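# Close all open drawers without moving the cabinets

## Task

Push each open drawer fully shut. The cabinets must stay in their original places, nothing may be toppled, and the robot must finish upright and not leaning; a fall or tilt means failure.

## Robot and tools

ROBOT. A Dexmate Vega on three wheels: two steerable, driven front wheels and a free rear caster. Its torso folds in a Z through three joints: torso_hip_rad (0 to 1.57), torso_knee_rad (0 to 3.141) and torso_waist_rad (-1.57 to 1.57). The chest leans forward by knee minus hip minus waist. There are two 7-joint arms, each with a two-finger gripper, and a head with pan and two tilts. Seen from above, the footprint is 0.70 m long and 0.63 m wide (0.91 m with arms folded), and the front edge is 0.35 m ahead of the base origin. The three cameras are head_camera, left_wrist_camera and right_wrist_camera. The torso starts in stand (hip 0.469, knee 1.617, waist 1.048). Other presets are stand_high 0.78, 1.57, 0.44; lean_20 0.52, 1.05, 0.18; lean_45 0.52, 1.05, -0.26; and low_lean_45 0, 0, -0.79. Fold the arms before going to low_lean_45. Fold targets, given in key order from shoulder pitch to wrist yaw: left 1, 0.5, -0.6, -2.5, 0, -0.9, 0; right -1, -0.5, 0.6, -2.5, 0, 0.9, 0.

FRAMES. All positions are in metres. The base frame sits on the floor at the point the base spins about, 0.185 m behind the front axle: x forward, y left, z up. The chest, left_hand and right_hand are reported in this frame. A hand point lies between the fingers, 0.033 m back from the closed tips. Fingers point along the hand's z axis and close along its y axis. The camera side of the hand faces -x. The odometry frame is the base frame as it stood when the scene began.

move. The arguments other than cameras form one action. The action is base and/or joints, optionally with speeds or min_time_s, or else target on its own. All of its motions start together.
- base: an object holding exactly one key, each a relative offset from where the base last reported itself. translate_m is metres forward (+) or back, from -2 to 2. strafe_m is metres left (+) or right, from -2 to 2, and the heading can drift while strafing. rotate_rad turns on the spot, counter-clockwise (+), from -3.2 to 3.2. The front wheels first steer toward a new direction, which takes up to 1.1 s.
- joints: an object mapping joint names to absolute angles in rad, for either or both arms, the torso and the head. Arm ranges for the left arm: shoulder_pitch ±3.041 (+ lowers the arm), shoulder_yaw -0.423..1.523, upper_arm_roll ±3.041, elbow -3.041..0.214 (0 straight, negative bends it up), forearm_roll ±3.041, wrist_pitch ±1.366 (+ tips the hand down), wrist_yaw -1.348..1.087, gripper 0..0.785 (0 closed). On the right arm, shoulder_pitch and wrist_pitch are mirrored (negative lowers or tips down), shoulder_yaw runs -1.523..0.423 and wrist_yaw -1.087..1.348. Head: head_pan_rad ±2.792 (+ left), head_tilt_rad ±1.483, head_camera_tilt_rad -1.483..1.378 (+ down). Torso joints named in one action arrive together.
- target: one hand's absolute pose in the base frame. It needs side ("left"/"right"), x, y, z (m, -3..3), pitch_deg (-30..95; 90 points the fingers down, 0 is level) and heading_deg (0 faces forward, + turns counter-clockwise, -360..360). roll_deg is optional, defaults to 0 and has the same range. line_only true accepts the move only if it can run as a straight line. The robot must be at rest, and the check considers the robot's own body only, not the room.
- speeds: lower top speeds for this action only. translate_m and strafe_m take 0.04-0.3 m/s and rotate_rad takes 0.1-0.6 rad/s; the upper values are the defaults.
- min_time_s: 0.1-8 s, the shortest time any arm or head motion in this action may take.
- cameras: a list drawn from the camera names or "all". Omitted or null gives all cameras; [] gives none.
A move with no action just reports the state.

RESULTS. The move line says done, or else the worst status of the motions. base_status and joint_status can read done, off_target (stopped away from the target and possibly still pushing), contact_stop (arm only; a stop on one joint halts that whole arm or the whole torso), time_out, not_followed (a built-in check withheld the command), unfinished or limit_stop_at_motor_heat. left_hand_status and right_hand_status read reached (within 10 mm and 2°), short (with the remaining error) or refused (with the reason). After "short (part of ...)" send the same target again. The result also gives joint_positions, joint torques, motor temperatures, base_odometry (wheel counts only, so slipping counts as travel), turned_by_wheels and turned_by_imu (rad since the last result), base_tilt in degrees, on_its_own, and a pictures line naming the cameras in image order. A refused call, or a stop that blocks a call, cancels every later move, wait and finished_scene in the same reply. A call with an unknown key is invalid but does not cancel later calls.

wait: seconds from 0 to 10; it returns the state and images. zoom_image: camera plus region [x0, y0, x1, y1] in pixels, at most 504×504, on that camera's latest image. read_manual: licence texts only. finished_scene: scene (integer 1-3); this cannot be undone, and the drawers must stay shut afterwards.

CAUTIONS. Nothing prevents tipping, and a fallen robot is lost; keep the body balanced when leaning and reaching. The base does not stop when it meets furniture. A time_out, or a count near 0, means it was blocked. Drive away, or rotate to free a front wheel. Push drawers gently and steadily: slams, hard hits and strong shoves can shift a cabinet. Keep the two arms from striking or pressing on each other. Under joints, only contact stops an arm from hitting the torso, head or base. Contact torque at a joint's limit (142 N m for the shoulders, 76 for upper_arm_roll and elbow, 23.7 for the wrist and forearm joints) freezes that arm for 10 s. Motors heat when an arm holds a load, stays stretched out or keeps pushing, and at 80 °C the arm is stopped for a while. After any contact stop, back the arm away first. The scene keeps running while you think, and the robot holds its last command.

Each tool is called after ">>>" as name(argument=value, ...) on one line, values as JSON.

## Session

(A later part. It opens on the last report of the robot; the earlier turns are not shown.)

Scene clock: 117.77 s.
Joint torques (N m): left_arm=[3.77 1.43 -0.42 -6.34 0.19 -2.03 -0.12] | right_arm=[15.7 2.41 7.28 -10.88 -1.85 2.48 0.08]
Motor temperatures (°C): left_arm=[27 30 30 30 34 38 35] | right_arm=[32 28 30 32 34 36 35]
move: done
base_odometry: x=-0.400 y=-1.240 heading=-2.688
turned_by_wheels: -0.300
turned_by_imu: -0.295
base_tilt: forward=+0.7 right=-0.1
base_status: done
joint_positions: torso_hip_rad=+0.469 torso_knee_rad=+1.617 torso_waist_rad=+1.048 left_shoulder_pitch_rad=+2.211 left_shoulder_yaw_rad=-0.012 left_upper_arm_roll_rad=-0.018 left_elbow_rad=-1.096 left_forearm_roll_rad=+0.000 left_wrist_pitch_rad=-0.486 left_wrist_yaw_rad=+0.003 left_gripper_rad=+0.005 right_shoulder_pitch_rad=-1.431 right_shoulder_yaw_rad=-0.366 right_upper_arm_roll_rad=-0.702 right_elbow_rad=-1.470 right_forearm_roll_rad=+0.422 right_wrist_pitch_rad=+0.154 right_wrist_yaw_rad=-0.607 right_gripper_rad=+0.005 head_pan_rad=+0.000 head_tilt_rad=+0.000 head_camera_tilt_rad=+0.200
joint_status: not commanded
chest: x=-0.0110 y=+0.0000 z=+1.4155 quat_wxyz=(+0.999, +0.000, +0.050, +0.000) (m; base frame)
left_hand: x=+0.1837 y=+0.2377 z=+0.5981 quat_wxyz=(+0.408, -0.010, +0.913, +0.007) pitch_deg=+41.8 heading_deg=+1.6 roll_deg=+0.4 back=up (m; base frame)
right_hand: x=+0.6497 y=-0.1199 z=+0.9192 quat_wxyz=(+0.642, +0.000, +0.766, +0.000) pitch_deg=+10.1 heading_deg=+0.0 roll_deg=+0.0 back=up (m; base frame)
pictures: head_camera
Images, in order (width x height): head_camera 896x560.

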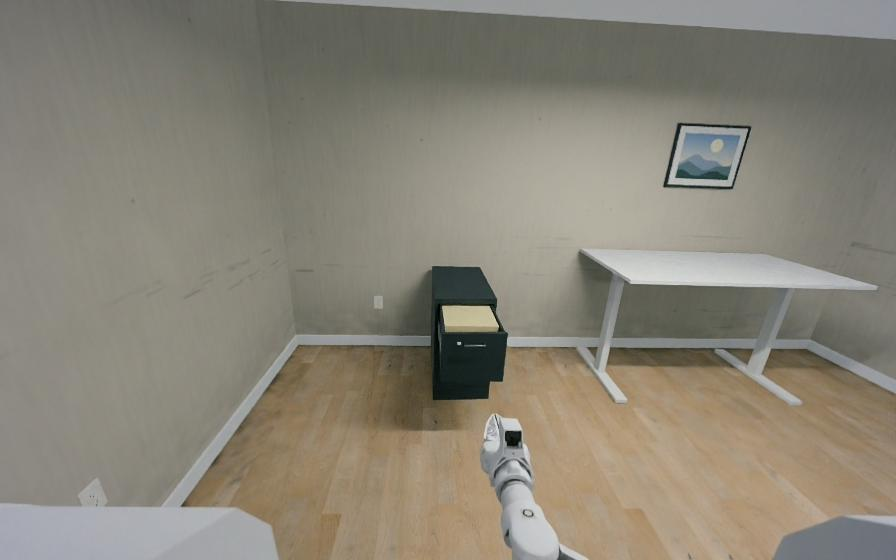

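>>> move(joints={"left_shoulder_pitch_rad":1,"left_shoulder_yaw_rad":0.5,"left_upper_arm_roll_rad":-0.6,"left_elbow_rad":-2.5,"left_forearm_roll_rad":0,"left_wrist_pitch_rad":-0.9,"left_wrist_yaw_rad":0}, cameras=[])

>>> move(joints={"torso_hip_rad":0.0,"torso_knee_rad":0.6,"torso_waist_rad":0.2,"head_camera_tilt_rad":0.0}, base={"translate_m":0.5}, cameras=[])

>>> move(target={"side":"right","x":0.65,"y":-0.15,"z":0.51,"pitch_deg":20,"heading_deg":0})

Scene clock: 138.73 s.
Joint torques (N m): left_arm=[-7.38 5.18 -2.98 0.67 0.22 1.75 -0.13] | right_arm=[16.06 2.74 7.2 -11.92 -1.76 2.73 0.12]
Motor temperatures (°C): left_arm=[27 30 30 30 34 38 35] | right_arm=[32 28 30 32 34 36 35]
move: done
base_odometry: x=-0.400 y=-1.240 heading=-2.688
turned_by_wheels: +0.000
turned_by_imu: +0.001
base_tilt: forward=+0.7 right=-0.1
base_status: not commanded
joint_positions: torso_hip_rad=+0.469 torso_knee_rad=+1.617 torso_waist_rad=+1.048 left_shoulder_pitch_rad=+1.005 left_shoulder_yaw_rad=+0.497 left_upper_arm_roll_rad=-0.597 left_elbow_rad=-2.494 left_forearm_roll_rad=+0.000 left_wrist_pitch_rad=-0.898 left_wrist_yaw_rad=+0.000 left_gripper_rad=+0.005 right_shoulder_pitch_rad=-1.431 right_shoulder_yaw_rad=-0.366 right_upper_arm_roll_rad=-0.702 right_elbow_rad=-1.470 right_forearm_roll_rad=+0.422 right_wrist_pitch_rad=+0.154 right_wrist_yaw_rad=-0.607 right_gripper_rad=+0.005 head_pan_rad=+0.000 head_tilt_rad=+0.000 head_camera_tilt_rad=+0.200
joint_status: all done
chest: x=-0.0110 y=+0.0000 z=+1.4155 quat_wxyz=(+0.999, +0.000, +0.050, +0.000) (m; base frame)
left_hand: x=-0.0191 y=+0.1561 z=+1.7192 quat_wxyz=(+0.842, +0.203, -0.392, +0.309) pitch_deg=-37.6 heading_deg=-132.5 roll_deg=-7.3 back=down (m; base frame)
right_hand: x=+0.6497 y=-0.1199 z=+0.9192 quat_wxyz=(+0.642, +0.000, +0.766, +0.000) pitch_deg=+10.1 heading_deg=+0.0 roll_deg=+0.0 back=up (m; base frame)
pictures: none
No camera images: "cameras" was empty.

Scene clock: 143.77 s.
Joint torques (N m): left_arm=[-8.18 5.18 -5.2 -3.42 -0.63 1.97 0.48] | right_arm=[10.65 1.9 5.16 -10.85 -1.75 1.99 0.14]
Motor temperatures (°C): left_arm=[27 30 30 30 34 38 35] | right_arm=[32 28 30 32 34 36 35]
move: done
base_odometry: x=-0.849 y=-1.461 heading=-2.688
turned_by_wheels: -0.001
turned_by_imu: +0.001
base_tilt: forward=+0.7 right=-0.1
base_status: done
joint_positions: torso_hip_rad=+0.000 torso_knee_rad=+0.600 torso_waist_rad=+0.200 left_shoulder_pitch_rad=+1.000 left_shoulder_yaw_rad=+0.500 left_upper_arm_roll_rad=-0.600 left_elbow_rad=-2.500 left_forearm_roll_rad=+0.000 left_wrist_pitch_rad=-0.900 left_wrist_yaw_rad=+0.000 left_gripper_rad=+0.005 right_shoulder_pitch_rad=-1.431 right_shoulder_yaw_rad=-0.366 right_upper_arm_roll_rad=-0.702 right_elbow_rad=-1.470 right_forearm_roll_rad=+0.422 right_wrist_pitch_rad=+0.154 right_wrist_yaw_rad=-0.607 right_gripper_rad=+0.005 head_pan_rad=+0.000 head_tilt_rad=+0.000 head_camera_tilt_rad=+0.000
joint_status: all done
chest: x=-0.0009 y=+0.0000 z=+1.1287 quat_wxyz=(+0.980, +0.000, +0.199, +0.000) (m; base frame)
left_hand: x=+0.0759 y=+0.1533 z=+1.4202 quat_wxyz=(+0.889, +0.249, -0.269, +0.276) pitch_deg=-47.1 heading_deg=-120.0 roll_deg=-25.6 back=down (m; base frame)
right_hand: x=+0.4837 y=-0.1199 z=+0.4594 quat_wxyz=(+0.521, +0.000, +0.854, +0.000) pitch_deg=+27.3 heading_deg=+0.0 roll_deg=+0.0 back=up (m; base frame)
pictures: none
No camera images: "cameras" was empty.

Scene clock: 146.80 s.
Joint torques (N m): left_arm=[-7.92 6.7 -4.54 -3.01 0.3 1.39 0.41] | right_arm=[17.89 3.7 6.58 -5.98 -0.62 2.66 0.05]
Motor temperatures (°C): left_arm=[27 30 30 30 34 38 35] | right_arm=[31 28 30 32 34 36 35]
move: done
base_odometry: x=-0.849 y=-1.461 heading=-2.688
turned_by_wheels: +0.000
turned_by_imu: +0.000
base_tilt: forward=+0.7 right=-0.1
base_status: not commanded
joint_positions: torso_hip_rad=+0.000 torso_knee_rad=+0.600 torso_waist_rad=+0.200 left_shoulder_pitch_rad=+1.000 left_shoulder_yaw_rad=+0.500 left_upper_arm_roll_rad=-0.600 left_elbow_rad=-2.500 left_forearm_roll_rad=+0.000 left_wrist_pitch_rad=-0.900 left_wrist_yaw_rad=+0.000 left_gripper_rad=+0.005 right_shoulder_pitch_rad=-1.097 right_shoulder_yaw_rad=-0.269 right_upper_arm_roll_rad=-0.645 right_elbow_rad=-1.131 right_forearm_roll_rad=+0.468 right_wrist_pitch_rad=+0.208 right_wrist_yaw_rad=-0.434 right_gripper_rad=+0.005 head_pan_rad=+0.000 head_tilt_rad=+0.000 head_camera_tilt_rad=+0.000
joint_status: not commanded
chest: x=-0.0009 y=+0.0000 z=+1.1287 quat_wxyz=(+0.980, +0.000, +0.199, +0.000) (m; base frame)
left_hand: x=+0.0759 y=+0.1533 z=+1.4202 quat_wxyz=(+0.889, +0.249, -0.269, +0.276) pitch_deg=-47.1 heading_deg=-120.0 roll_deg=-25.6 back=down (m; base frame)
right_hand: x=+0.6473 y=-0.1495 z=+0.5085 quat_wxyz=(+0.572, +0.000, +0.820, +0.000) pitch_deg=+20.2 heading_deg=+0.0 roll_deg=+0.0 back=up (m; base frame)
right_hand_status: reached (straight line, planned for 1.5 s): 3 mm and 0.2 deg off.
pictures: head_camera, left_wrist_camera, right_wrist_camera
Images, in order (width x height): head_camera 896x560, left_wrist_camera 672x420, right_wrist_camera 672x420.

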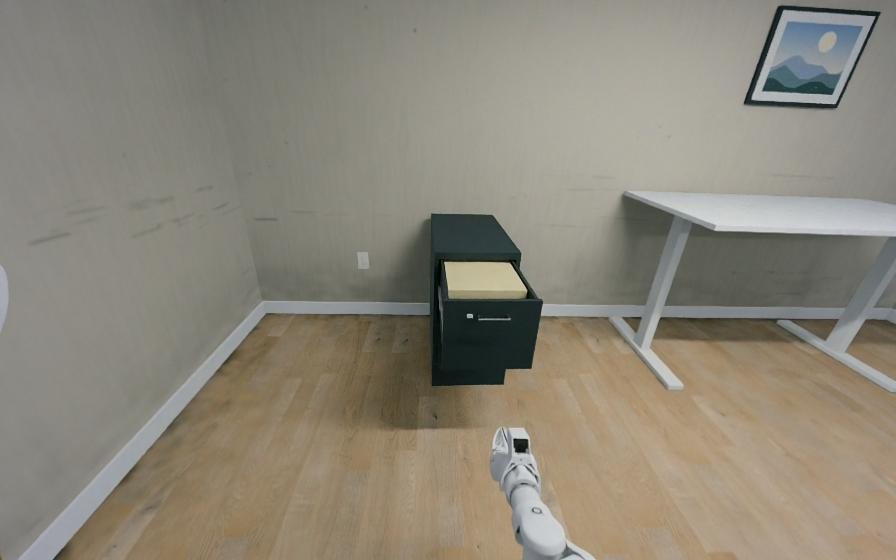

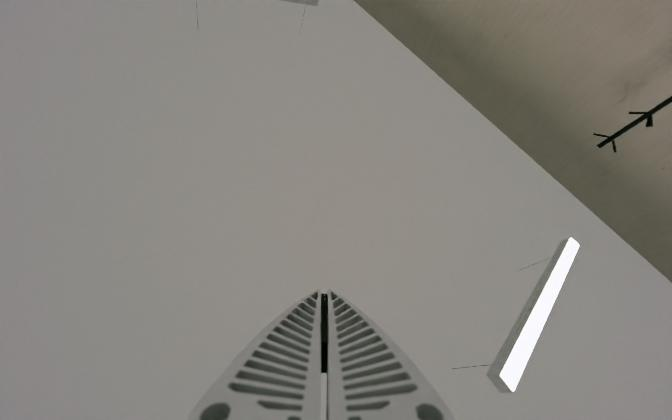

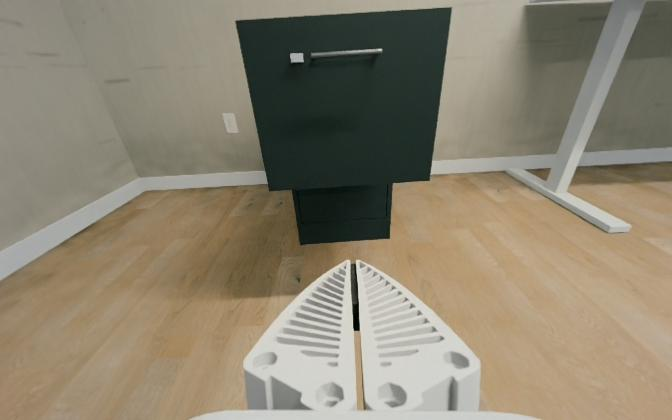

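>>> move(base={"translate_m":0.45}, cameras=[])

>>> move(base={"translate_m":0.27}, speeds={"translate_m":0.1}, cameras=["head_camera","right_wrist_camera"])

Scene clock: 156.83 s.
Joint torques (N m): left_arm=[-7.31 6.35 -4.35 -2.77 -0.14 1.61 0.56] | right_arm=[16.81 2.84 6.52 -10.66 -1.46 2.44 0.1]
Motor temperatures (°C): left_arm=[27 30 30 30 34 38 35] | right_arm=[32 28 30 32 34 36 35]
move: done
base_odometry: x=-1.253 y=-1.659 heading=-2.689
turned_by_wheels: -0.001
turned_by_imu: +0.001
base_tilt: forward=+0.6 right=-0.1
base_status: done
joint_positions: torso_hip_rad=+0.000 torso_knee_rad=+0.600 torso_waist_rad=+0.200 left_shoulder_pitch_rad=+1.000 left_shoulder_yaw_rad=+0.500 left_upper_arm_roll_rad=-0.600 left_elbow_rad=-2.500 left_forearm_roll_rad=+0.000 left_wrist_pitch_rad=-0.900 left_wrist_yaw_rad=+0.000 left_gripper_rad=+0.005 right_shoulder_pitch_rad=-1.092 right_shoulder_yaw_rad=-0.267 right_upper_arm_roll_rad=-0.644 right_elbow_rad=-1.125 right_forearm_roll_rad=+0.469 right_wrist_pitch_rad=+0.209 right_wrist_yaw_rad=-0.431 right_gripper_rad=+0.005 head_pan_rad=+0.000 head_tilt_rad=+0.000 head_camera_tilt_rad=+0.000
joint_status: not commanded
chest: x=-0.0009 y=+0.0000 z=+1.1286 quat_wxyz=(+0.980, +0.000, +0.199, +0.000) (m; base frame)
left_hand: x=+0.0760 y=+0.1532 z=+1.4201 quat_wxyz=(+0.889, +0.249, -0.268, +0.276) pitch_deg=-47.1 heading_deg=-120.0 roll_deg=-25.6 back=down (m; base frame)
right_hand: x=+0.6495 y=-0.1500 z=+0.5092 quat_wxyz=(+0.573, +0.000, +0.820, +0.000) pitch_deg=+20.1 heading_deg=+0.0 roll_deg=+0.0 back=up (m; base frame)
pictures: none
No camera images: "cameras" was empty.

Scene clock: 160.33 s.
Joint torques (N m): left_arm=[-8.66 7.14 -5.07 -3.99 -0.54 1.4 0.72] | right_arm=[16.03 1.08 6.34 -10.42 -1.44 2.91 0.19]
Motor temperatures (°C): left_arm=[27 30 30 30 34 38 35] | right_arm=[32 28 30 32 34 36 35]
move: done
base_odometry: x=-1.496 y=-1.778 heading=-2.689
turned_by_wheels: -0.001
turned_by_imu: +0.000
base_tilt: forward=+0.7 right=-0.1
base_status: done
joint_positions: torso_hip_rad=+0.000 torso_knee_rad=+0.600 torso_waist_rad=+0.200 left_shoulder_pitch_rad=+1.000 left_shoulder_yaw_rad=+0.500 left_upper_arm_roll_rad=-0.600 left_elbow_rad=-2.500 left_forearm_roll_rad=+0.000 left_wrist_pitch_rad=-0.900 left_wrist_yaw_rad=+0.000 left_gripper_rad=+0.005 right_shoulder_pitch_rad=-1.092 right_shoulder_yaw_rad=-0.267 right_upper_arm_roll_rad=-0.644 right_elbow_rad=-1.125 right_forearm_roll_rad=+0.469 right_wrist_pitch_rad=+0.209 right_wrist_yaw_rad=-0.431 right_gripper_rad=+0.005 head_pan_rad=+0.000 head_tilt_rad=+0.000 head_camera_tilt_rad=+0.000
joint_status: not commanded
chest: x=-0.0008 y=+0.0000 z=+1.1286 quat_wxyz=(+0.980, +0.000, +0.199, +0.000) (m; base frame)
left_hand: x=+0.0760 y=+0.1532 z=+1.4201 quat_wxyz=(+0.889, +0.249, -0.268, +0.276) pitch_deg=-47.1 heading_deg=-120.0 roll_deg=-25.6 back=down (m; base frame)
right_hand: x=+0.6495 y=-0.1499 z=+0.5092 quat_wxyz=(+0.573, +0.000, +0.820, +0.000) pitch_deg=+20.1 heading_deg=+0.0 roll_deg=+0.0 back=up (m; base frame)
pictures: head_camera, right_wrist_camera
Images, in order (width x height): head_camera 896x560, right_wrist_camera 672x420.

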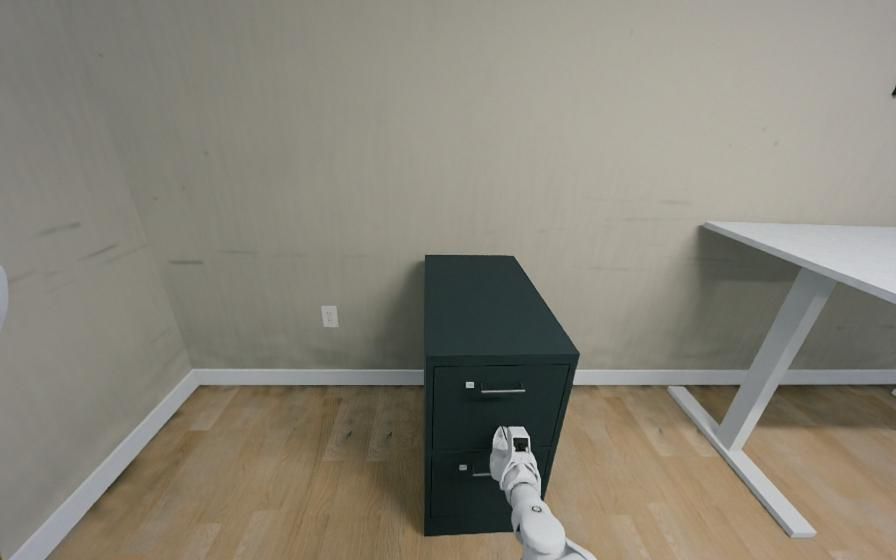

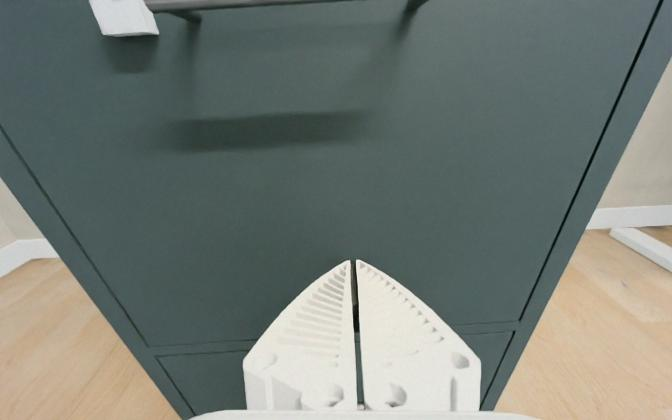

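>>> move(base={"translate_m":0.03}, speeds={"translate_m":0.04}, cameras=["head_camera","right_wrist_camera"])

Scene clock: 163.70 s.
Joint torques (N m): left_arm=[-10.15 6.4 -4.16 -0.82 -0.55 1.39 0.67] | right_arm=[40.76 2.05 16.38 -17.52 -3.58 7.9 1.6]
Motor temperatures (°C): left_arm=[27 30 30 30 34 38 35] | right_arm=[32 28 30 32 34 36 35]
move: done
base_odometry: x=-1.522 y=-1.791 heading=-2.691
turned_by_wheels: -0.001
turned_by_imu: -0.001
base_tilt: forward=+0.6 right=-0.1
base_status: done
joint_positions: torso_hip_rad=+0.000 torso_knee_rad=+0.600 torso_waist_rad=+0.200 left_shoulder_pitch_rad=+1.000 left_shoulder_yaw_rad=+0.500 left_upper_arm_roll_rad=-0.600 left_elbow_rad=-2.500 left_forearm_roll_rad=+0.000 left_wrist_pitch_rad=-0.900 left_wrist_yaw_rad=+0.000 left_gripper_rad=+0.005 right_shoulder_pitch_rad=-1.093 right_shoulder_yaw_rad=-0.267 right_upper_arm_roll_rad=-0.645 right_elbow_rad=-1.125 right_forearm_roll_rad=+0.469 right_wrist_pitch_rad=+0.208 right_wrist_yaw_rad=-0.431 right_gripper_rad=+0.005 head_pan_rad=+0.000 head_tilt_rad=+0.000 head_camera_tilt_rad=+0.000
joint_status: not commanded
chest: x=-0.0011 y=+0.0000 z=+1.1286 quat_wxyz=(+0.980, +0.000, +0.199, +0.000) (m; base frame)
left_hand: x=+0.0756 y=+0.1532 z=+1.4201 quat_wxyz=(+0.889, +0.249, -0.269, +0.276) pitch_deg=-47.1 heading_deg=-120.0 roll_deg=-25.6 back=down (m; base frame)
right_hand: x=+0.6480 y=-0.1498 z=+0.5074 quat_wxyz=(+0.572, -0.001, +0.821, +0.000) pitch_deg=+20.3 heading_deg=+0.0 roll_deg=-0.1 back=up (m; base frame)
pictures: head_camera, right_wrist_camera
Images, in order (width x height): head_camera 896x560, right_wrist_camera 672x420.

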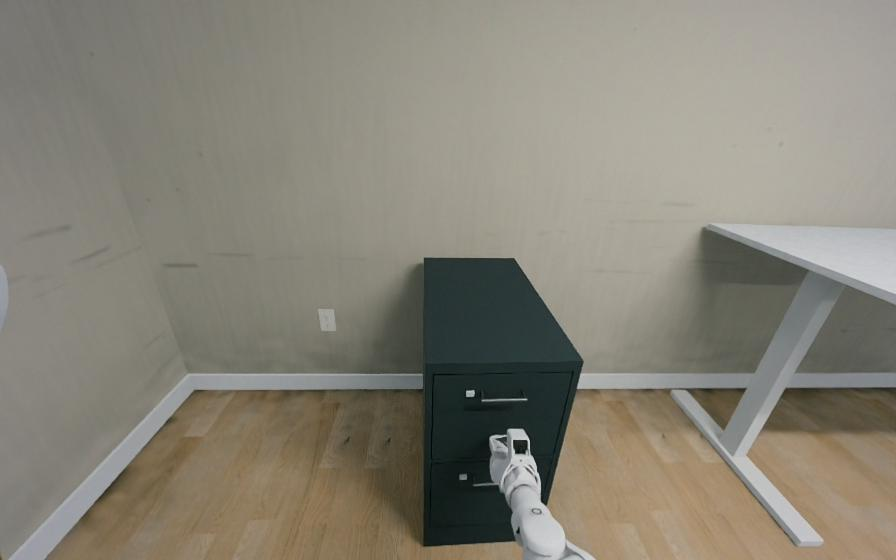

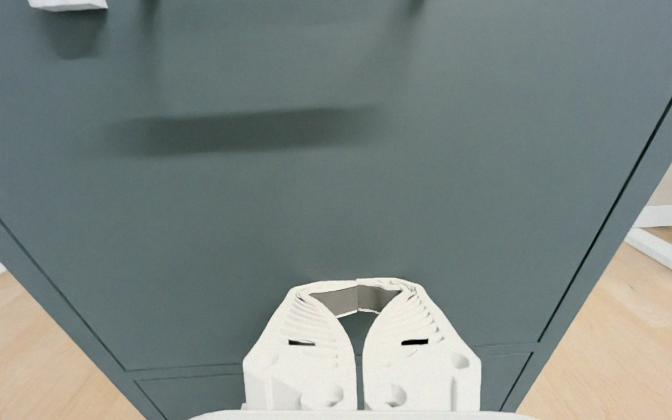

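>>> move(base={"translate_m":-0.5}, cameras=[])

>>> move(base={"rotate_rad":-2.05}, cameras=["head_camera"])

Scene clock: 174.90 s.
Joint torques (N m): left_arm=[-5.98 9.44 -5.99 -1.74 -0.12 2.44 0.58] | right_arm=[16.22 0.98 6.72 -10.66 -1.42 2.7 0.3]
Motor temperatures (°C): left_arm=[27 30 30 30 34 38 35] | right_arm=[34 28 31 33 34 38 35]
move: done
base_odometry: x=-1.073 y=-1.572 heading=-2.691
turned_by_wheels: -0.001
turned_by_imu: +0.000
base_tilt: forward=+0.6 right=-0.1
base_status: done
joint_positions: torso_hip_rad=+0.000 torso_knee_rad=+0.600 torso_waist_rad=+0.200 left_shoulder_pitch_rad=+1.000 left_shoulder_yaw_rad=+0.500 left_upper_arm_roll_rad=-0.600 left_elbow_rad=-2.500 left_forearm_roll_rad=+0.000 left_wrist_pitch_rad=-0.900 left_wrist_yaw_rad=+0.000 left_gripper_rad=+0.005 right_shoulder_pitch_rad=-1.092 right_shoulder_yaw_rad=-0.267 right_upper_arm_roll_rad=-0.644 right_elbow_rad=-1.125 right_forearm_roll_rad=+0.469 right_wrist_pitch_rad=+0.209 right_wrist_yaw_rad=-0.431 right_gripper_rad=+0.005 head_pan_rad=+0.000 head_tilt_rad=+0.000 head_camera_tilt_rad=+0.000
joint_status: not commanded
chest: x=-0.0009 y=+0.0000 z=+1.1286 quat_wxyz=(+0.980, +0.000, +0.199, +0.000) (m; base frame)
left_hand: x=+0.0760 y=+0.1532 z=+1.4201 quat_wxyz=(+0.889, +0.249, -0.269, +0.276) pitch_deg=-47.1 heading_deg=-120.0 roll_deg=-25.6 back=down (m; base frame)
right_hand: x=+0.6495 y=-0.1499 z=+0.5092 quat_wxyz=(+0.573, +0.000, +0.820, +0.000) pitch_deg=+20.1 heading_deg=+0.0 roll_deg=+0.0 back=up (m; base frame)
pictures: none
No camera images: "cameras" was empty.

Scene clock: 179.87 s.
Joint torques (N m): left_arm=[-7.11 5.05 -3.27 -1.63 -0.9 1.09 0.28] | right_arm=[16.75 0.94 6.57 -10.15 -1.46 2.72 0.11]
Motor temperatures (°C): left_arm=[27 30 30 30 34 38 35] | right_arm=[34 28 31 33 34 38 35]
move: done
base_odometry: x=-1.074 y=-1.573 heading=+1.539
turned_by_wheels: -2.053
turned_by_imu: -2.014
base_tilt: forward=+0.6 right=-0.1
base_status: done
joint_positions: torso_hip_rad=+0.000 torso_knee_rad=+0.600 torso_waist_rad=+0.200 left_shoulder_pitch_rad=+1.000 left_shoulder_yaw_rad=+0.500 left_upper_arm_roll_rad=-0.600 left_elbow_rad=-2.500 left_forearm_roll_rad=+0.000 left_wrist_pitch_rad=-0.900 left_wrist_yaw_rad=+0.000 left_gripper_rad=+0.005 right_shoulder_pitch_rad=-1.092 right_shoulder_yaw_rad=-0.267 right_upper_arm_roll_rad=-0.644 right_elbow_rad=-1.125 right_forearm_roll_rad=+0.469 right_wrist_pitch_rad=+0.209 right_wrist_yaw_rad=-0.431 right_gripper_rad=+0.005 head_pan_rad=+0.000 head_tilt_rad=+0.000 head_camera_tilt_rad=+0.000
joint_status: not commanded
chest: x=-0.0009 y=+0.0000 z=+1.1286 quat_wxyz=(+0.980, +0.000, +0.199, +0.000) (m; base frame)
left_hand: x=+0.0760 y=+0.1532 z=+1.4201 quat_wxyz=(+0.889, +0.249, -0.269, +0.276) pitch_deg=-47.1 heading_deg=-120.0 roll_deg=-25.6 back=down (m; base frame)
right_hand: x=+0.6495 y=-0.1499 z=+0.5092 quat_wxyz=(+0.573, +0.000, +0.820, +0.000) pitch_deg=+20.1 heading_deg=+0.0 roll_deg=+0.0 back=up (m; base frame)
pictures: head_camera
Images, in order (width x height): head_camera 896x560.

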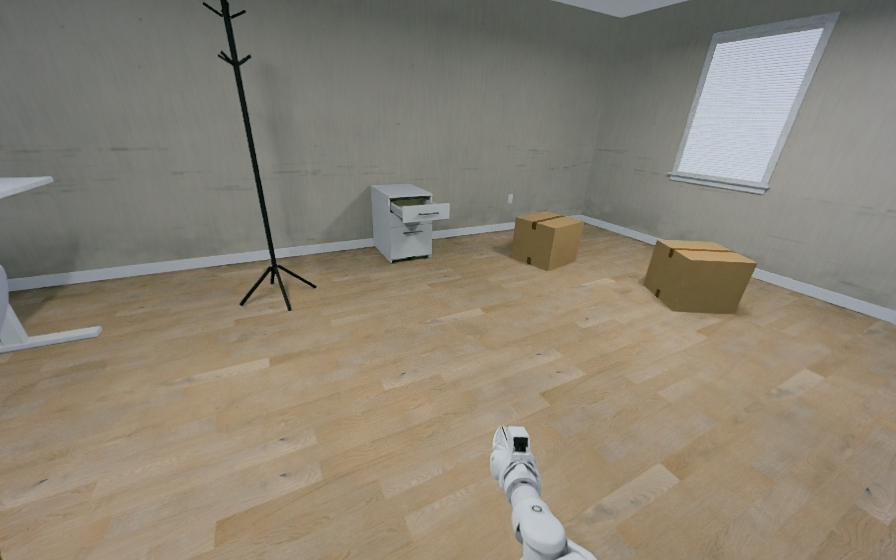

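>>> move(base={"translate_m":1.6}, cameras=[])

>>> move(base={"rotate_rad":0.5}, cameras=["head_camera"])

Scene clock: 191.40 s.
Joint torques (N m): left_arm=[-8.51 5.35 -6.35 -1.66 -1.19 1.4 0.34] | right_arm=[15.38 1.39 6.06 -10.02 -1.43 2.83 0.12]
Motor temperatures (°C): left_arm=[27 30 30 30 34 38 35] | right_arm=[33 28 30 33 34 37 35]
move: done
base_odometry: x=-1.027 y=+0.027 heading=+1.538
turned_by_wheels: -0.001
turned_by_imu: +0.003
base_tilt: forward=+0.7 right=-0.1
base_status: done
joint_positions: torso_hip_rad=+0.000 torso_knee_rad=+0.600 torso_waist_rad=+0.200 left_shoulder_pitch_rad=+1.000 left_shoulder_yaw_rad=+0.500 left_upper_arm_roll_rad=-0.600 left_elbow_rad=-2.500 left_forearm_roll_rad=+0.000 left_wrist_pitch_rad=-0.900 left_wrist_yaw_rad=+0.000 left_gripper_rad=+0.005 right_shoulder_pitch_rad=-1.092 right_shoulder_yaw_rad=-0.267 right_upper_arm_roll_rad=-0.644 right_elbow_rad=-1.125 right_forearm_roll_rad=+0.469 right_wrist_pitch_rad=+0.209 right_wrist_yaw_rad=-0.431 right_gripper_rad=+0.005 head_pan_rad=+0.000 head_tilt_rad=+0.000 head_camera_tilt_rad=+0.000
joint_status: not commanded
chest: x=-0.0008 y=+0.0000 z=+1.1286 quat_wxyz=(+0.980, +0.000, +0.199, +0.000) (m; base frame)
left_hand: x=+0.0760 y=+0.1532 z=+1.4201 quat_wxyz=(+0.889, +0.249, -0.268, +0.276) pitch_deg=-47.1 heading_deg=-120.0 roll_deg=-25.6 back=down (m; base frame)
right_hand: x=+0.6495 y=-0.1499 z=+0.5092 quat_wxyz=(+0.573, +0.000, +0.820, +0.000) pitch_deg=+20.1 heading_deg=+0.0 roll_deg=+0.0 back=up (m; base frame)
pictures: none
No camera images: "cameras" was empty.

Scene clock: 193.80 s.
Joint torques (N m): left_arm=[-8.05 6.49 -2.98 -0.39 -0.85 1.97 1.02] | right_arm=[16.43 2.29 6.16 -10.54 -1.43 2.57 0.05]
Motor temperatures (°C): left_arm=[27 30 30 30 34 38 35] | right_arm=[33 28 30 33 34 37 35]
move: done
base_odometry: x=-1.027 y=+0.027 heading=+2.039
turned_by_wheels: +0.500
turned_by_imu: +0.489
base_tilt: forward=+0.7 right=+0.0
base_status: done
joint_positions: torso_hip_rad=+0.000 torso_knee_rad=+0.600 torso_waist_rad=+0.200 left_shoulder_pitch_rad=+1.000 left_shoulder_yaw_rad=+0.500 left_upper_arm_roll_rad=-0.600 left_elbow_rad=-2.500 left_forearm_roll_rad=+0.000 left_wrist_pitch_rad=-0.900 left_wrist_yaw_rad=+0.000 left_gripper_rad=+0.005 right_shoulder_pitch_rad=-1.092 right_shoulder_yaw_rad=-0.267 right_upper_arm_roll_rad=-0.644 right_elbow_rad=-1.125 right_forearm_roll_rad=+0.469 right_wrist_pitch_rad=+0.209 right_wrist_yaw_rad=-0.431 right_gripper_rad=+0.005 head_pan_rad=+0.000 head_tilt_rad=+0.000 head_camera_tilt_rad=+0.000
joint_status: not commanded
chest: x=-0.0008 y=+0.0000 z=+1.1286 quat_wxyz=(+0.980, +0.000, +0.199, +0.000) (m; base frame)
left_hand: x=+0.0760 y=+0.1532 z=+1.4201 quat_wxyz=(+0.889, +0.249, -0.268, +0.276) pitch_deg=-47.1 heading_deg=-120.0 roll_deg=-25.6 back=down (m; base frame)
right_hand: x=+0.6495 y=-0.1499 z=+0.5092 quat_wxyz=(+0.573, +0.000, +0.820, +0.000) pitch_deg=+20.1 heading_deg=+0.0 roll_deg=+0.0 back=up (m; base frame)
pictures: head_camera
Images, in order (width x height): head_camera 896x560.

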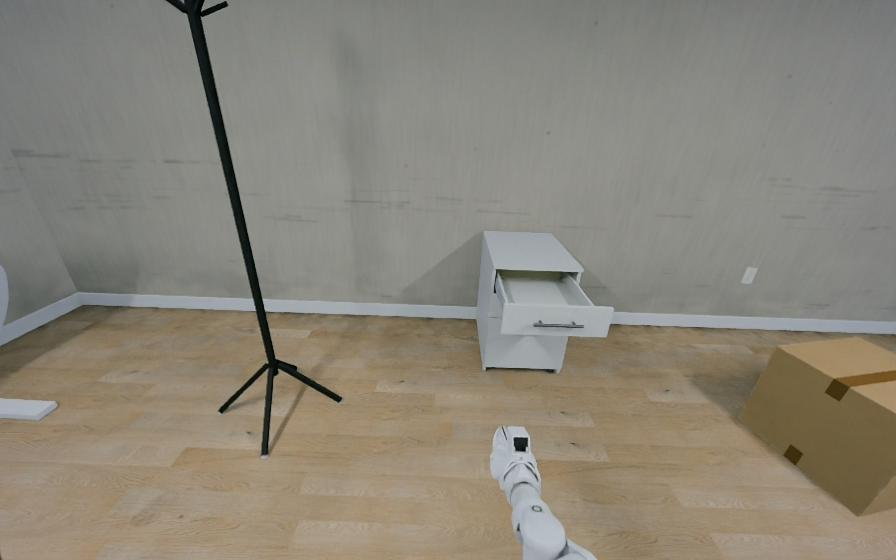

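>>> move(base={"rotate_rad":-0.1}, cameras=[])

>>> move(target={"side":"right","x":0.65,"y":-0.15,"z":0.62,"pitch_deg":10,"heading_deg":0}, cameras=[])

>>> move(base={"strafe_m":-0.14}, cameras=[])

>>> move(base={"translate_m":0.3}, cameras=["head_camera","right_wrist_camera"])

Scene clock: 207.57 s.
Joint torques (N m): left_arm=[-8.1 3.01 -3.61 -2.95 -0.64 1.93 0.55] | right_arm=[16.03 1.1 6.1 -10.08 -1.37 2.37 0.17]
Motor temperatures (°C): left_arm=[27 30 30 30 34 38 35] | right_arm=[33 28 30 32 34 37 35]
move: done
base_odometry: x=-1.027 y=+0.027 heading=+1.939
turned_by_wheels: -0.100
turned_by_imu: -0.097
base_tilt: forward=+0.6 right=+0.0
base_status: done
joint_positions: torso_hip_rad=+0.000 torso_knee_rad=+0.600 torso_waist_rad=+0.200 left_shoulder_pitch_rad=+1.000 left_shoulder_yaw_rad=+0.500 left_upper_arm_roll_rad=-0.600 left_elbow_rad=-2.500 left_forearm_roll_rad=+0.000 left_wrist_pitch_rad=-0.900 left_wrist_yaw_rad=+0.000 left_gripper_rad=+0.005 right_shoulder_pitch_rad=-1.092 right_shoulder_yaw_rad=-0.267 right_upper_arm_roll_rad=-0.644 right_elbow_rad=-1.125 right_forearm_roll_rad=+0.469 right_wrist_pitch_rad=+0.209 right_wrist_yaw_rad=-0.431 right_gripper_rad=+0.005 head_pan_rad=+0.000 head_tilt_rad=+0.000 head_camera_tilt_rad=+0.000
joint_status: not commanded
chest: x=-0.0008 y=+0.0000 z=+1.1286 quat_wxyz=(+0.980, +0.000, +0.199, +0.000) (m; base frame)
left_hand: x=+0.0760 y=+0.1532 z=+1.4201 quat_wxyz=(+0.889, +0.249, -0.268, +0.276) pitch_deg=-47.1 heading_deg=-120.0 roll_deg=-25.6 back=down (m; base frame)
right_hand: x=+0.6495 y=-0.1499 z=+0.5092 quat_wxyz=(+0.573, +0.000, +0.820, +0.000) pitch_deg=+20.1 heading_deg=+0.0 roll_deg=+0.0 back=up (m; base frame)
pictures: none
No camera images: "cameras" was empty.

Scene clock: 210.47 s.
Joint torques (N m): left_arm=[-8.22 5.59 -5.33 -1.4 -0.75 2.23 0.38] | right_arm=[3.67 -2.14 7.48 -12.27 -1.63 2.86 -0.34]
Motor temperatures (°C): left_arm=[27 30 30 30 34 38 35] | right_arm=[33 28 30 32 34 36 35]
move: done
base_odometry: x=-1.027 y=+0.027 heading=+1.939
turned_by_wheels: +0.000
turned_by_imu: +0.000
base_tilt: forward=+0.7 right=+0.0
base_status: not commanded
joint_positions: torso_hip_rad=+0.000 torso_knee_rad=+0.600 torso_waist_rad=+0.200 left_shoulder_pitch_rad=+1.000 left_shoulder_yaw_rad=+0.500 left_upper_arm_roll_rad=-0.600 left_elbow_rad=-2.500 left_forearm_roll_rad=+0.000 left_wrist_pitch_rad=-0.900 left_wrist_yaw_rad=+0.000 left_gripper_rad=+0.005 right_shoulder_pitch_rad=-1.192 right_shoulder_yaw_rad=-0.380 right_upper_arm_roll_rad=-0.626 right_elbow_rad=-1.453 right_forearm_roll_rad=+0.407 right_wrist_pitch_rad=+0.196 right_wrist_yaw_rad=-0.531 right_gripper_rad=+0.005 head_pan_rad=+0.000 head_tilt_rad=+0.000 head_camera_tilt_rad=+0.000
joint_status: not commanded
chest: x=-0.0008 y=+0.0000 z=+1.1286 quat_wxyz=(+0.980, +0.000, +0.199, +0.000) (m; base frame)
left_hand: x=+0.0760 y=+0.1532 z=+1.4201 quat_wxyz=(+0.889, +0.249, -0.268, +0.276) pitch_deg=-47.1 heading_deg=-120.0 roll_deg=-25.6 back=down (m; base frame)
right_hand: x=+0.6501 y=-0.1499 z=+0.6176 quat_wxyz=(+0.641, +0.000, +0.767, +0.000) pitch_deg=+10.2 heading_deg=+0.0 roll_deg=+0.0 back=up (m; base frame)
right_hand_status: reached (straight line, planned for 1.4 s): 2 mm and 0.2 deg off.
pictures: none
No camera images: "cameras" was empty.

Scene clock: 212.80 s.
Joint torques (N m): left_arm=[-7.77 8.54 -4.62 -1.26 -1.19 1.28 0.21] | right_arm=[3.32 -0.68 7.43 -11.27 -1.74 1.96 -0.13]
Motor temperatures (°C): left_arm=[27 30 30 30 34 38 35] | right_arm=[32 28 30 33 34 36 35]
move: done
base_odometry: x=-0.897 y=+0.077 heading=+1.937
turned_by_wheels: -0.002
turned_by_imu: +0.000
base_tilt: forward=+0.7 right=+0.0
base_status: done
joint_positions: torso_hip_rad=+0.000 torso_knee_rad=+0.600 torso_waist_rad=+0.200 left_shoulder_pitch_rad=+1.000 left_shoulder_yaw_rad=+0.500 left_upper_arm_roll_rad=-0.600 left_elbow_rad=-2.500 left_forearm_roll_rad=+0.000 left_wrist_pitch_rad=-0.900 left_wrist_yaw_rad=+0.000 left_gripper_rad=+0.005 right_shoulder_pitch_rad=-1.193 right_shoulder_yaw_rad=-0.382 right_upper_arm_roll_rad=-0.626 right_elbow_rad=-1.459 right_forearm_roll_rad=+0.406 right_wrist_pitch_rad=+0.196 right_wrist_yaw_rad=-0.533 right_gripper_rad=+0.005 head_pan_rad=+0.000 head_tilt_rad=+0.000 head_camera_tilt_rad=+0.000
joint_status: not commanded
chest: x=-0.0008 y=+0.0000 z=+1.1286 quat_wxyz=(+0.980, +0.000, +0.199, +0.000) (m; base frame)
left_hand: x=+0.0760 y=+0.1532 z=+1.4201 quat_wxyz=(+0.889, +0.249, -0.268, +0.276) pitch_deg=-47.1 heading_deg=-120.0 roll_deg=-25.6 back=down (m; base frame)
right_hand: x=+0.6500 y=-0.1498 z=+0.6198 quat_wxyz=(+0.643, +0.000, +0.766, +0.000) pitch_deg=+10.0 heading_deg=+0.0 roll_deg=+0.0 back=up (m; base frame)
pictures: none
No camera images: "cameras" was empty.

Scene clock: 215.90 s.
Joint torques (N m): left_arm=[-8.33 5.77 -4.34 -2.26 0.15 1.1 0.39] | right_arm=[3.97 -1.34 7.36 -11.04 -1.67 2.28 -0.13]
Motor temperatures (°C): left_arm=[27 30 30 30 34 38 35] | right_arm=[32 28 30 33 34 36 35]
move: done
base_odometry: x=-1.005 y=+0.357 heading=+1.937
turned_by_wheels: +0.000
turned_by_imu: +0.002
base_tilt: forward=+0.7 right=-0.1
base_status: done
joint_positions: torso_hip_rad=+0.000 torso_knee_rad=+0.600 torso_waist_rad=+0.200 left_shoulder_pitch_rad=+1.000 left_shoulder_yaw_rad=+0.500 left_upper_arm_roll_rad=-0.600 left_elbow_rad=-2.500 left_forearm_roll_rad=+0.000 left_wrist_pitch_rad=-0.900 left_wrist_yaw_rad=+0.000 left_gripper_rad=+0.005 right_shoulder_pitch_rad=-1.193 right_shoulder_yaw_rad=-0.382 right_upper_arm_roll_rad=-0.626 right_elbow_rad=-1.459 right_forearm_roll_rad=+0.406 right_wrist_pitch_rad=+0.196 right_wrist_yaw_rad=-0.533 right_gripper_rad=+0.005 head_pan_rad=+0.000 head_tilt_rad=+0.000 head_camera_tilt_rad=+0.000
joint_status: not commanded
chest: x=-0.0008 y=+0.0000 z=+1.1286 quat_wxyz=(+0.980, +0.000, +0.199, +0.000) (m; base frame)
left_hand: x=+0.0761 y=+0.1532 z=+1.4201 quat_wxyz=(+0.889, +0.249, -0.268, +0.276) pitch_deg=-47.1 heading_deg=-120.0 roll_deg=-25.6 back=down (m; base frame)
right_hand: x=+0.6500 y=-0.1499 z=+0.6197 quat_wxyz=(+0.643, +0.000, +0.766, +0.000) pitch_deg=+10.0 heading_deg=+0.0 roll_deg=+0.0 back=up (m; base frame)
pictures: head_camera, right_wrist_camera
Images, in order (width x height): head_camera 896x560, right_wrist_camera 672x420.

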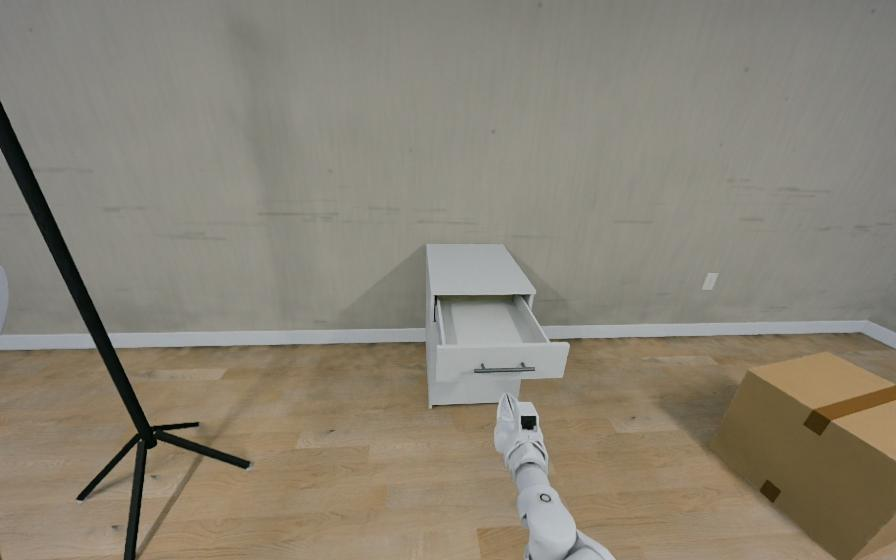

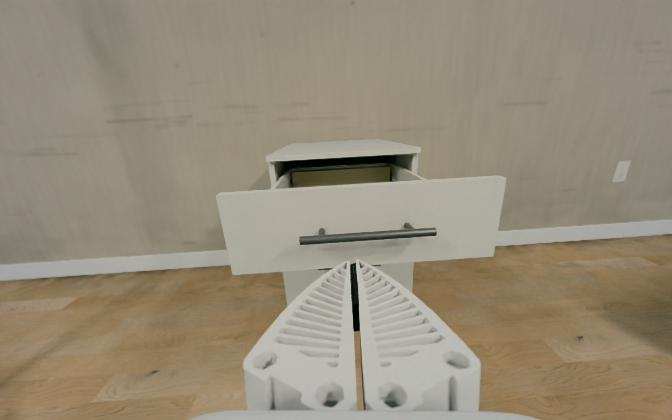

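>>> move(base={"rotate_rad":-0.04}, cameras=[])

>>> move(target={"side":"right","x":0.65,"y":-0.16,"z":0.587,"pitch_deg":12,"heading_deg":0}, cameras=[])

>>> move(base={"translate_m":0.25}, speeds={"translate_m":0.1}, cameras=["head_camera","right_wrist_camera"])

Scene clock: 230.37 s.
Joint torques (N m): left_arm=[-9.15 6.04 -2 -2.24 -0.75 2.03 0.72] | right_arm=[4.55 -1.21 7.14 -12.03 -1.56 1.35 0.05]
Motor temperatures (°C): left_arm=[27 30 30 30 34 38 35] | right_arm=[31 28 30 33 34 36 35]
move: done
base_odometry: x=-1.005 y=+0.357 heading=+1.897
turned_by_wheels: -0.040
turned_by_imu: -0.036
base_tilt: forward=+0.6 right=-0.1
base_status: done
joint_positions: torso_hip_rad=+0.000 torso_knee_rad=+0.600 torso_waist_rad=+0.200 left_shoulder_pitch_rad=+1.000 left_shoulder_yaw_rad=+0.500 left_upper_arm_roll_rad=-0.600 left_elbow_rad=-2.500 left_forearm_roll_rad=+0.000 left_wrist_pitch_rad=-0.900 left_wrist_yaw_rad=+0.000 left_gripper_rad=+0.005 right_shoulder_pitch_rad=-1.193 right_shoulder_yaw_rad=-0.382 right_upper_arm_roll_rad=-0.626 right_elbow_rad=-1.459 right_forearm_roll_rad=+0.406 right_wrist_pitch_rad=+0.196 right_wrist_yaw_rad=-0.533 right_gripper_rad=+0.005 head_pan_rad=+0.000 head_tilt_rad=+0.000 head_camera_tilt_rad=+0.000
joint_status: not commanded
chest: x=-0.0008 y=+0.0000 z=+1.1286 quat_wxyz=(+0.980, +0.000, +0.199, +0.000) (m; base frame)
left_hand: x=+0.0761 y=+0.1532 z=+1.4201 quat_wxyz=(+0.889, +0.249, -0.268, +0.276) pitch_deg=-47.1 heading_deg=-120.0 roll_deg=-25.6 back=down (m; base frame)
right_hand: x=+0.6500 y=-0.1499 z=+0.6197 quat_wxyz=(+0.643, +0.000, +0.766, +0.000) pitch_deg=+10.0 heading_deg=+0.0 roll_deg=+0.0 back=up (m; base frame)
pictures: none
No camera images: "cameras" was empty.

Scene clock: 232.27 s.
Joint torques (N m): left_arm=[-7.01 5.31 -5.75 -2.4 -1.06 1.43 0.54] | right_arm=[16.47 2.2 -0.23 -7.69 -0.64 3.17 0.33]
Motor temperatures (°C): left_arm=[27 30 30 30 34 38 35] | right_arm=[31 28 30 32 34 36 35]
move: done
base_odometry: x=-1.005 y=+0.357 heading=+1.897
turned_by_wheels: +0.000
turned_by_imu: +0.000
base_tilt: forward=+0.6 right=-0.1
base_status: not commanded
joint_positions: torso_hip_rad=+0.000 torso_knee_rad=+0.600 torso_waist_rad=+0.200 left_shoulder_pitch_rad=+1.000 left_shoulder_yaw_rad=+0.500 left_upper_arm_roll_rad=-0.600 left_elbow_rad=-2.500 left_forearm_roll_rad=+0.000 left_wrist_pitch_rad=-0.900 left_wrist_yaw_rad=+0.000 left_gripper_rad=+0.005 right_shoulder_pitch_rad=-1.174 right_shoulder_yaw_rad=-0.363 right_upper_arm_roll_rad=-0.626 right_elbow_rad=-1.353 right_forearm_roll_rad=+0.425 right_wrist_pitch_rad=+0.238 right_wrist_yaw_rad=-0.491 right_gripper_rad=+0.005 head_pan_rad=+0.000 head_tilt_rad=+0.000 head_camera_tilt_rad=+0.000
joint_status: not commanded
chest: x=-0.0008 y=+0.0000 z=+1.1286 quat_wxyz=(+0.980, +0.000, +0.199, +0.000) (m; base frame)
left_hand: x=+0.0761 y=+0.1532 z=+1.4201 quat_wxyz=(+0.889, +0.249, -0.268, +0.276) pitch_deg=-47.1 heading_deg=-120.0 roll_deg=-25.6 back=down (m; base frame)
right_hand: x=+0.6498 y=-0.1596 z=+0.5884 quat_wxyz=(+0.630, +0.000, +0.777, +0.000) pitch_deg=+11.9 heading_deg=+0.0 roll_deg=+0.0 back=up (m; base frame)
right_hand_status: reached (straight line, planned for 0.7 s): 1 mm and 0.1 deg off.
pictures: none
No camera images: "cameras" was empty.

Scene clock: 235.97 s.
Joint torques (N m): left_arm=[-6.78 7.42 -3.77 -2.31 0.06 0.88 0.56] | right_arm=[15.56 0.59 2.42 -7.13 -0.8 2.21 -0.18]
Motor temperatures (°C): left_arm=[27 30 30 30 34 38 35] | right_arm=[31 28 30 32 34 36 35]
move: done
base_odometry: x=-1.086 y=+0.594 heading=+1.897
turned_by_wheels: -0.001
turned_by_imu: +0.001
base_tilt: forward=+0.6 right=+0.0
base_status: done
joint_positions: torso_hip_rad=+0.000 torso_knee_rad=+0.600 torso_waist_rad=+0.200 left_shoulder_pitch_rad=+1.000 left_shoulder_yaw_rad=+0.500 left_upper_arm_roll_rad=-0.600 left_elbow_rad=-2.500 left_forearm_roll_rad=+0.000 left_wrist_pitch_rad=-0.900 left_wrist_yaw_rad=+0.000 left_gripper_rad=+0.005 right_shoulder_pitch_rad=-1.173 right_shoulder_yaw_rad=-0.362 right_upper_arm_roll_rad=-0.626 right_elbow_rad=-1.347 right_forearm_roll_rad=+0.426 right_wrist_pitch_rad=+0.240 right_wrist_yaw_rad=-0.488 right_gripper_rad=+0.005 head_pan_rad=+0.000 head_tilt_rad=+0.000 head_camera_tilt_rad=+0.000
joint_status: not commanded
chest: x=-0.0008 y=+0.0000 z=+1.1286 quat_wxyz=(+0.980, +0.000, +0.199, +0.000) (m; base frame)
left_hand: x=+0.0760 y=+0.1532 z=+1.4201 quat_wxyz=(+0.889, +0.249, -0.268, +0.276) pitch_deg=-47.1 heading_deg=-120.0 roll_deg=-25.6 back=down (m; base frame)
right_hand: x=+0.6497 y=-0.1600 z=+0.5867 quat_wxyz=(+0.629, +0.000, +0.777, +0.000) pitch_deg=+12.0 heading_deg=+0.0 roll_deg=+0.0 back=up (m; base frame)
pictures: head_camera, right_wrist_camera
Images, in order (width x height): head_camera 896x560, right_wrist_camera 672x420.

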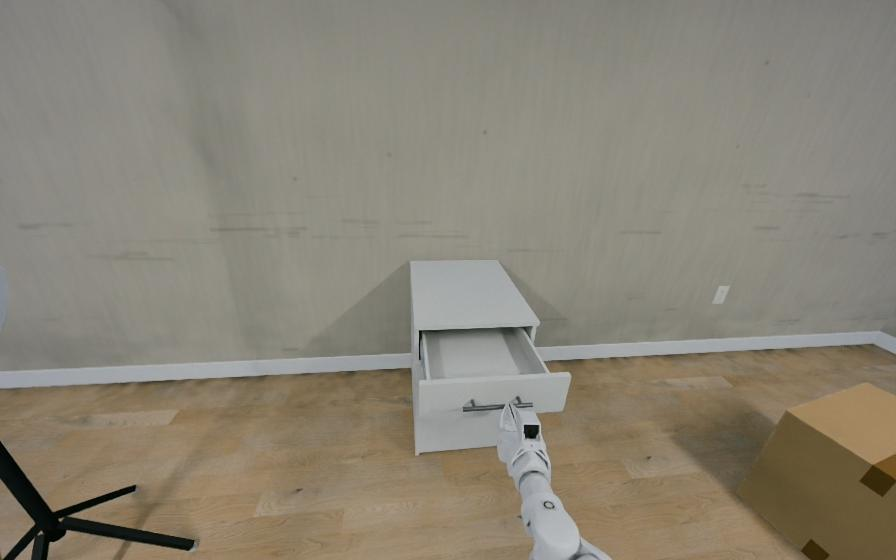

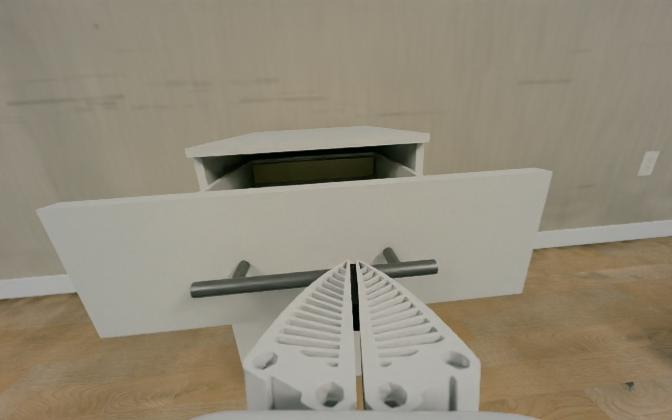

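>>> move(base={"translate_m":-0.05}, cameras=[])

>>> move(base={"rotate_rad":0.08}, cameras=[])

>>> move(target={"side":"right","x":0.65,"y":-0.16,"z":0.617,"pitch_deg":12,"heading_deg":0}, cameras=["head_camera","right_wrist_camera"])

Scene clock: 246.93 s.
Joint torques (N m): left_arm=[-9.23 5.39 -2.66 -1.33 -0.98 0.86 0.66] | right_arm=[15.59 2.03 2.73 -6.11 -0.8 2.21 -0.11]
Motor temperatures (°C): left_arm=[27 30 30 30 34 38 35] | right_arm=[31 28 30 32 34 36 35]
move: done
base_odometry: x=-1.070 y=+0.546 heading=+1.897
turned_by_wheels: +0.000
turned_by_imu: +0.001
base_tilt: forward=+0.7 right=-0.1
base_status: done
joint_positions: torso_hip_rad=+0.000 torso_knee_rad=+0.600 torso_waist_rad=+0.200 left_shoulder_pitch_rad=+1.000 left_shoulder_yaw_rad=+0.500 left_upper_arm_roll_rad=-0.600 left_elbow_rad=-2.500 left_forearm_roll_rad=+0.000 left_wrist_pitch_rad=-0.900 left_wrist_yaw_rad=+0.000 left_gripper_rad=+0.005 right_shoulder_pitch_rad=-1.173 right_shoulder_yaw_rad=-0.362 right_upper_arm_roll_rad=-0.626 right_elbow_rad=-1.347 right_forearm_roll_rad=+0.426 right_wrist_pitch_rad=+0.240 right_wrist_yaw_rad=-0.488 right_gripper_rad=+0.005 head_pan_rad=+0.000 head_tilt_rad=+0.000 head_camera_tilt_rad=+0.000
joint_status: not commanded
chest: x=-0.0009 y=+0.0000 z=+1.1286 quat_wxyz=(+0.980, +0.000, +0.199, +0.000) (m; base frame)
left_hand: x=+0.0759 y=+0.1532 z=+1.4201 quat_wxyz=(+0.889, +0.249, -0.269, +0.276) pitch_deg=-47.1 heading_deg=-120.0 roll_deg=-25.6 back=down (m; base frame)
right_hand: x=+0.6497 y=-0.1600 z=+0.5867 quat_wxyz=(+0.629, +0.000, +0.777, +0.000) pitch_deg=+12.0 heading_deg=+0.0 roll_deg=+0.0 back=up (m; base frame)
pictures: none
No camera images: "cameras" was empty.

Scene clock: 248.23 s.
Joint torques (N m): left_arm=[-7.15 5.9 -3.31 -0.38 -0.28 0.53 0.66] | right_arm=[15.11 0.64 2.61 -6.77 -0.94 2.88 -0.15]
Motor temperatures (°C): left_arm=[27 30 30 30 34 38 35] | right_arm=[31 28 30 32 34 36 35]
move: done
base_odometry: x=-1.070 y=+0.546 heading=+1.976
turned_by_wheels: +0.080
turned_by_imu: +0.077
base_tilt: forward=+0.7 right=-0.1
base_status: done
joint_positions: torso_hip_rad=+0.000 torso_knee_rad=+0.600 torso_waist_rad=+0.200 left_shoulder_pitch_rad=+1.000 left_shoulder_yaw_rad=+0.500 left_upper_arm_roll_rad=-0.600 left_elbow_rad=-2.500 left_forearm_roll_rad=+0.000 left_wrist_pitch_rad=-0.900 left_wrist_yaw_rad=+0.000 left_gripper_rad=+0.005 right_shoulder_pitch_rad=-1.173 right_shoulder_yaw_rad=-0.362 right_upper_arm_roll_rad=-0.626 right_elbow_rad=-1.347 right_forearm_roll_rad=+0.426 right_wrist_pitch_rad=+0.240 right_wrist_yaw_rad=-0.488 right_gripper_rad=+0.005 head_pan_rad=+0.000 head_tilt_rad=+0.000 head_camera_tilt_rad=+0.000
joint_status: not commanded
chest: x=-0.0009 y=+0.0000 z=+1.1286 quat_wxyz=(+0.980, +0.000, +0.199, +0.000) (m; base frame)
left_hand: x=+0.0759 y=+0.1532 z=+1.4201 quat_wxyz=(+0.889, +0.249, -0.269, +0.276) pitch_deg=-47.1 heading_deg=-120.0 roll_deg=-25.6 back=down (m; base frame)
right_hand: x=+0.6497 y=-0.1600 z=+0.5867 quat_wxyz=(+0.629, +0.000, +0.777, +0.000) pitch_deg=+12.0 heading_deg=+0.0 roll_deg=+0.0 back=up (m; base frame)
pictures: none
No camera images: "cameras" was empty.

Scene clock: 250.47 s.
Joint torques (N m): left_arm=[-7.8 7.64 -5.12 -1.45 -0.65 1.48 0.67] | right_arm=[3.94 -1.71 8.63 -11.14 -0.76 2.31 -0.11]
Motor temperatures (°C): left_arm=[27 30 30 30 34 38 35] | right_arm=[31 28 30 32 34 36 35]
move: done
base_odometry: x=-1.070 y=+0.546 heading=+1.976
turned_by_wheels: +0.000
turned_by_imu: +0.000
base_tilt: forward=+0.7 right=+0.0
base_status: not commanded
joint_positions: torso_hip_rad=+0.000 torso_knee_rad=+0.600 torso_waist_rad=+0.200 left_shoulder_pitch_rad=+1.000 left_shoulder_yaw_rad=+0.500 left_upper_arm_roll_rad=-0.600 left_elbow_rad=-2.500 left_forearm_roll_rad=+0.000 left_wrist_pitch_rad=-0.900 left_wrist_yaw_rad=+0.000 left_gripper_rad=+0.005 right_shoulder_pitch_rad=-1.202 right_shoulder_yaw_rad=-0.413 right_upper_arm_roll_rad=-0.607 right_elbow_rad=-1.509 right_forearm_roll_rad=+0.443 right_wrist_pitch_rad=+0.135 right_wrist_yaw_rad=-0.525 right_gripper_rad=+0.005 head_pan_rad=+0.000 head_tilt_rad=+0.000 head_camera_tilt_rad=+0.000
joint_status: not commanded
chest: x=-0.0009 y=+0.0000 z=+1.1286 quat_wxyz=(+0.980, +0.000, +0.199, +0.000) (m; base frame)
left_hand: x=+0.0759 y=+0.1532 z=+1.4201 quat_wxyz=(+0.889, +0.249, -0.269, +0.276) pitch_deg=-47.1 heading_deg=-120.0 roll_deg=-25.6 back=down (m; base frame)
right_hand: x=+0.6500 y=-0.1599 z=+0.6157 quat_wxyz=(+0.629, +0.000, +0.777, +0.000) pitch_deg=+12.0 heading_deg=+0.0 roll_deg=+0.0 back=up (m; base frame)
right_hand_status: reached (straight line, planned for 0.9 s): 1 mm and 0.0 deg off.
pictures: head_camera, right_wrist_camera
Images, in order (width x height): head_camera 896x560, right_wrist_camera 672x420.

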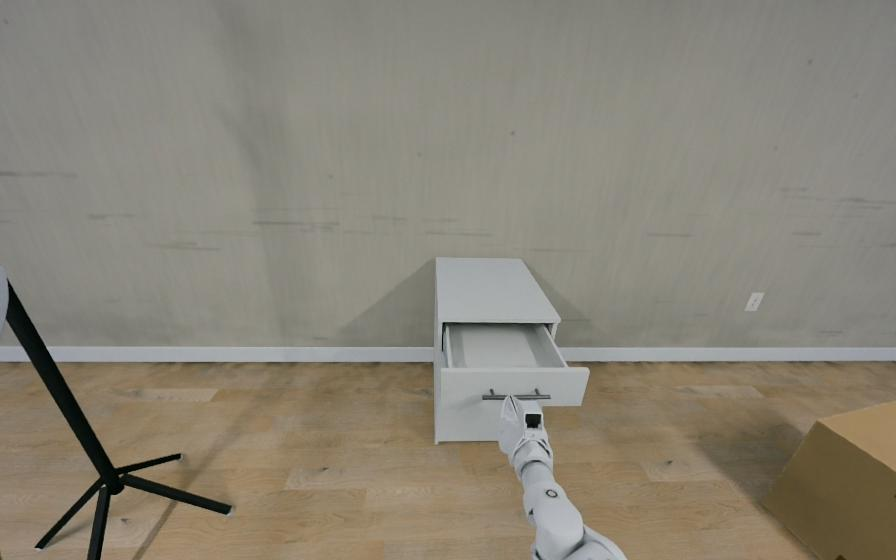

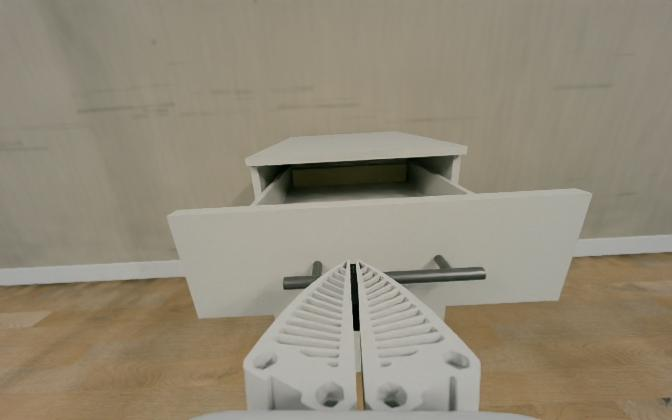

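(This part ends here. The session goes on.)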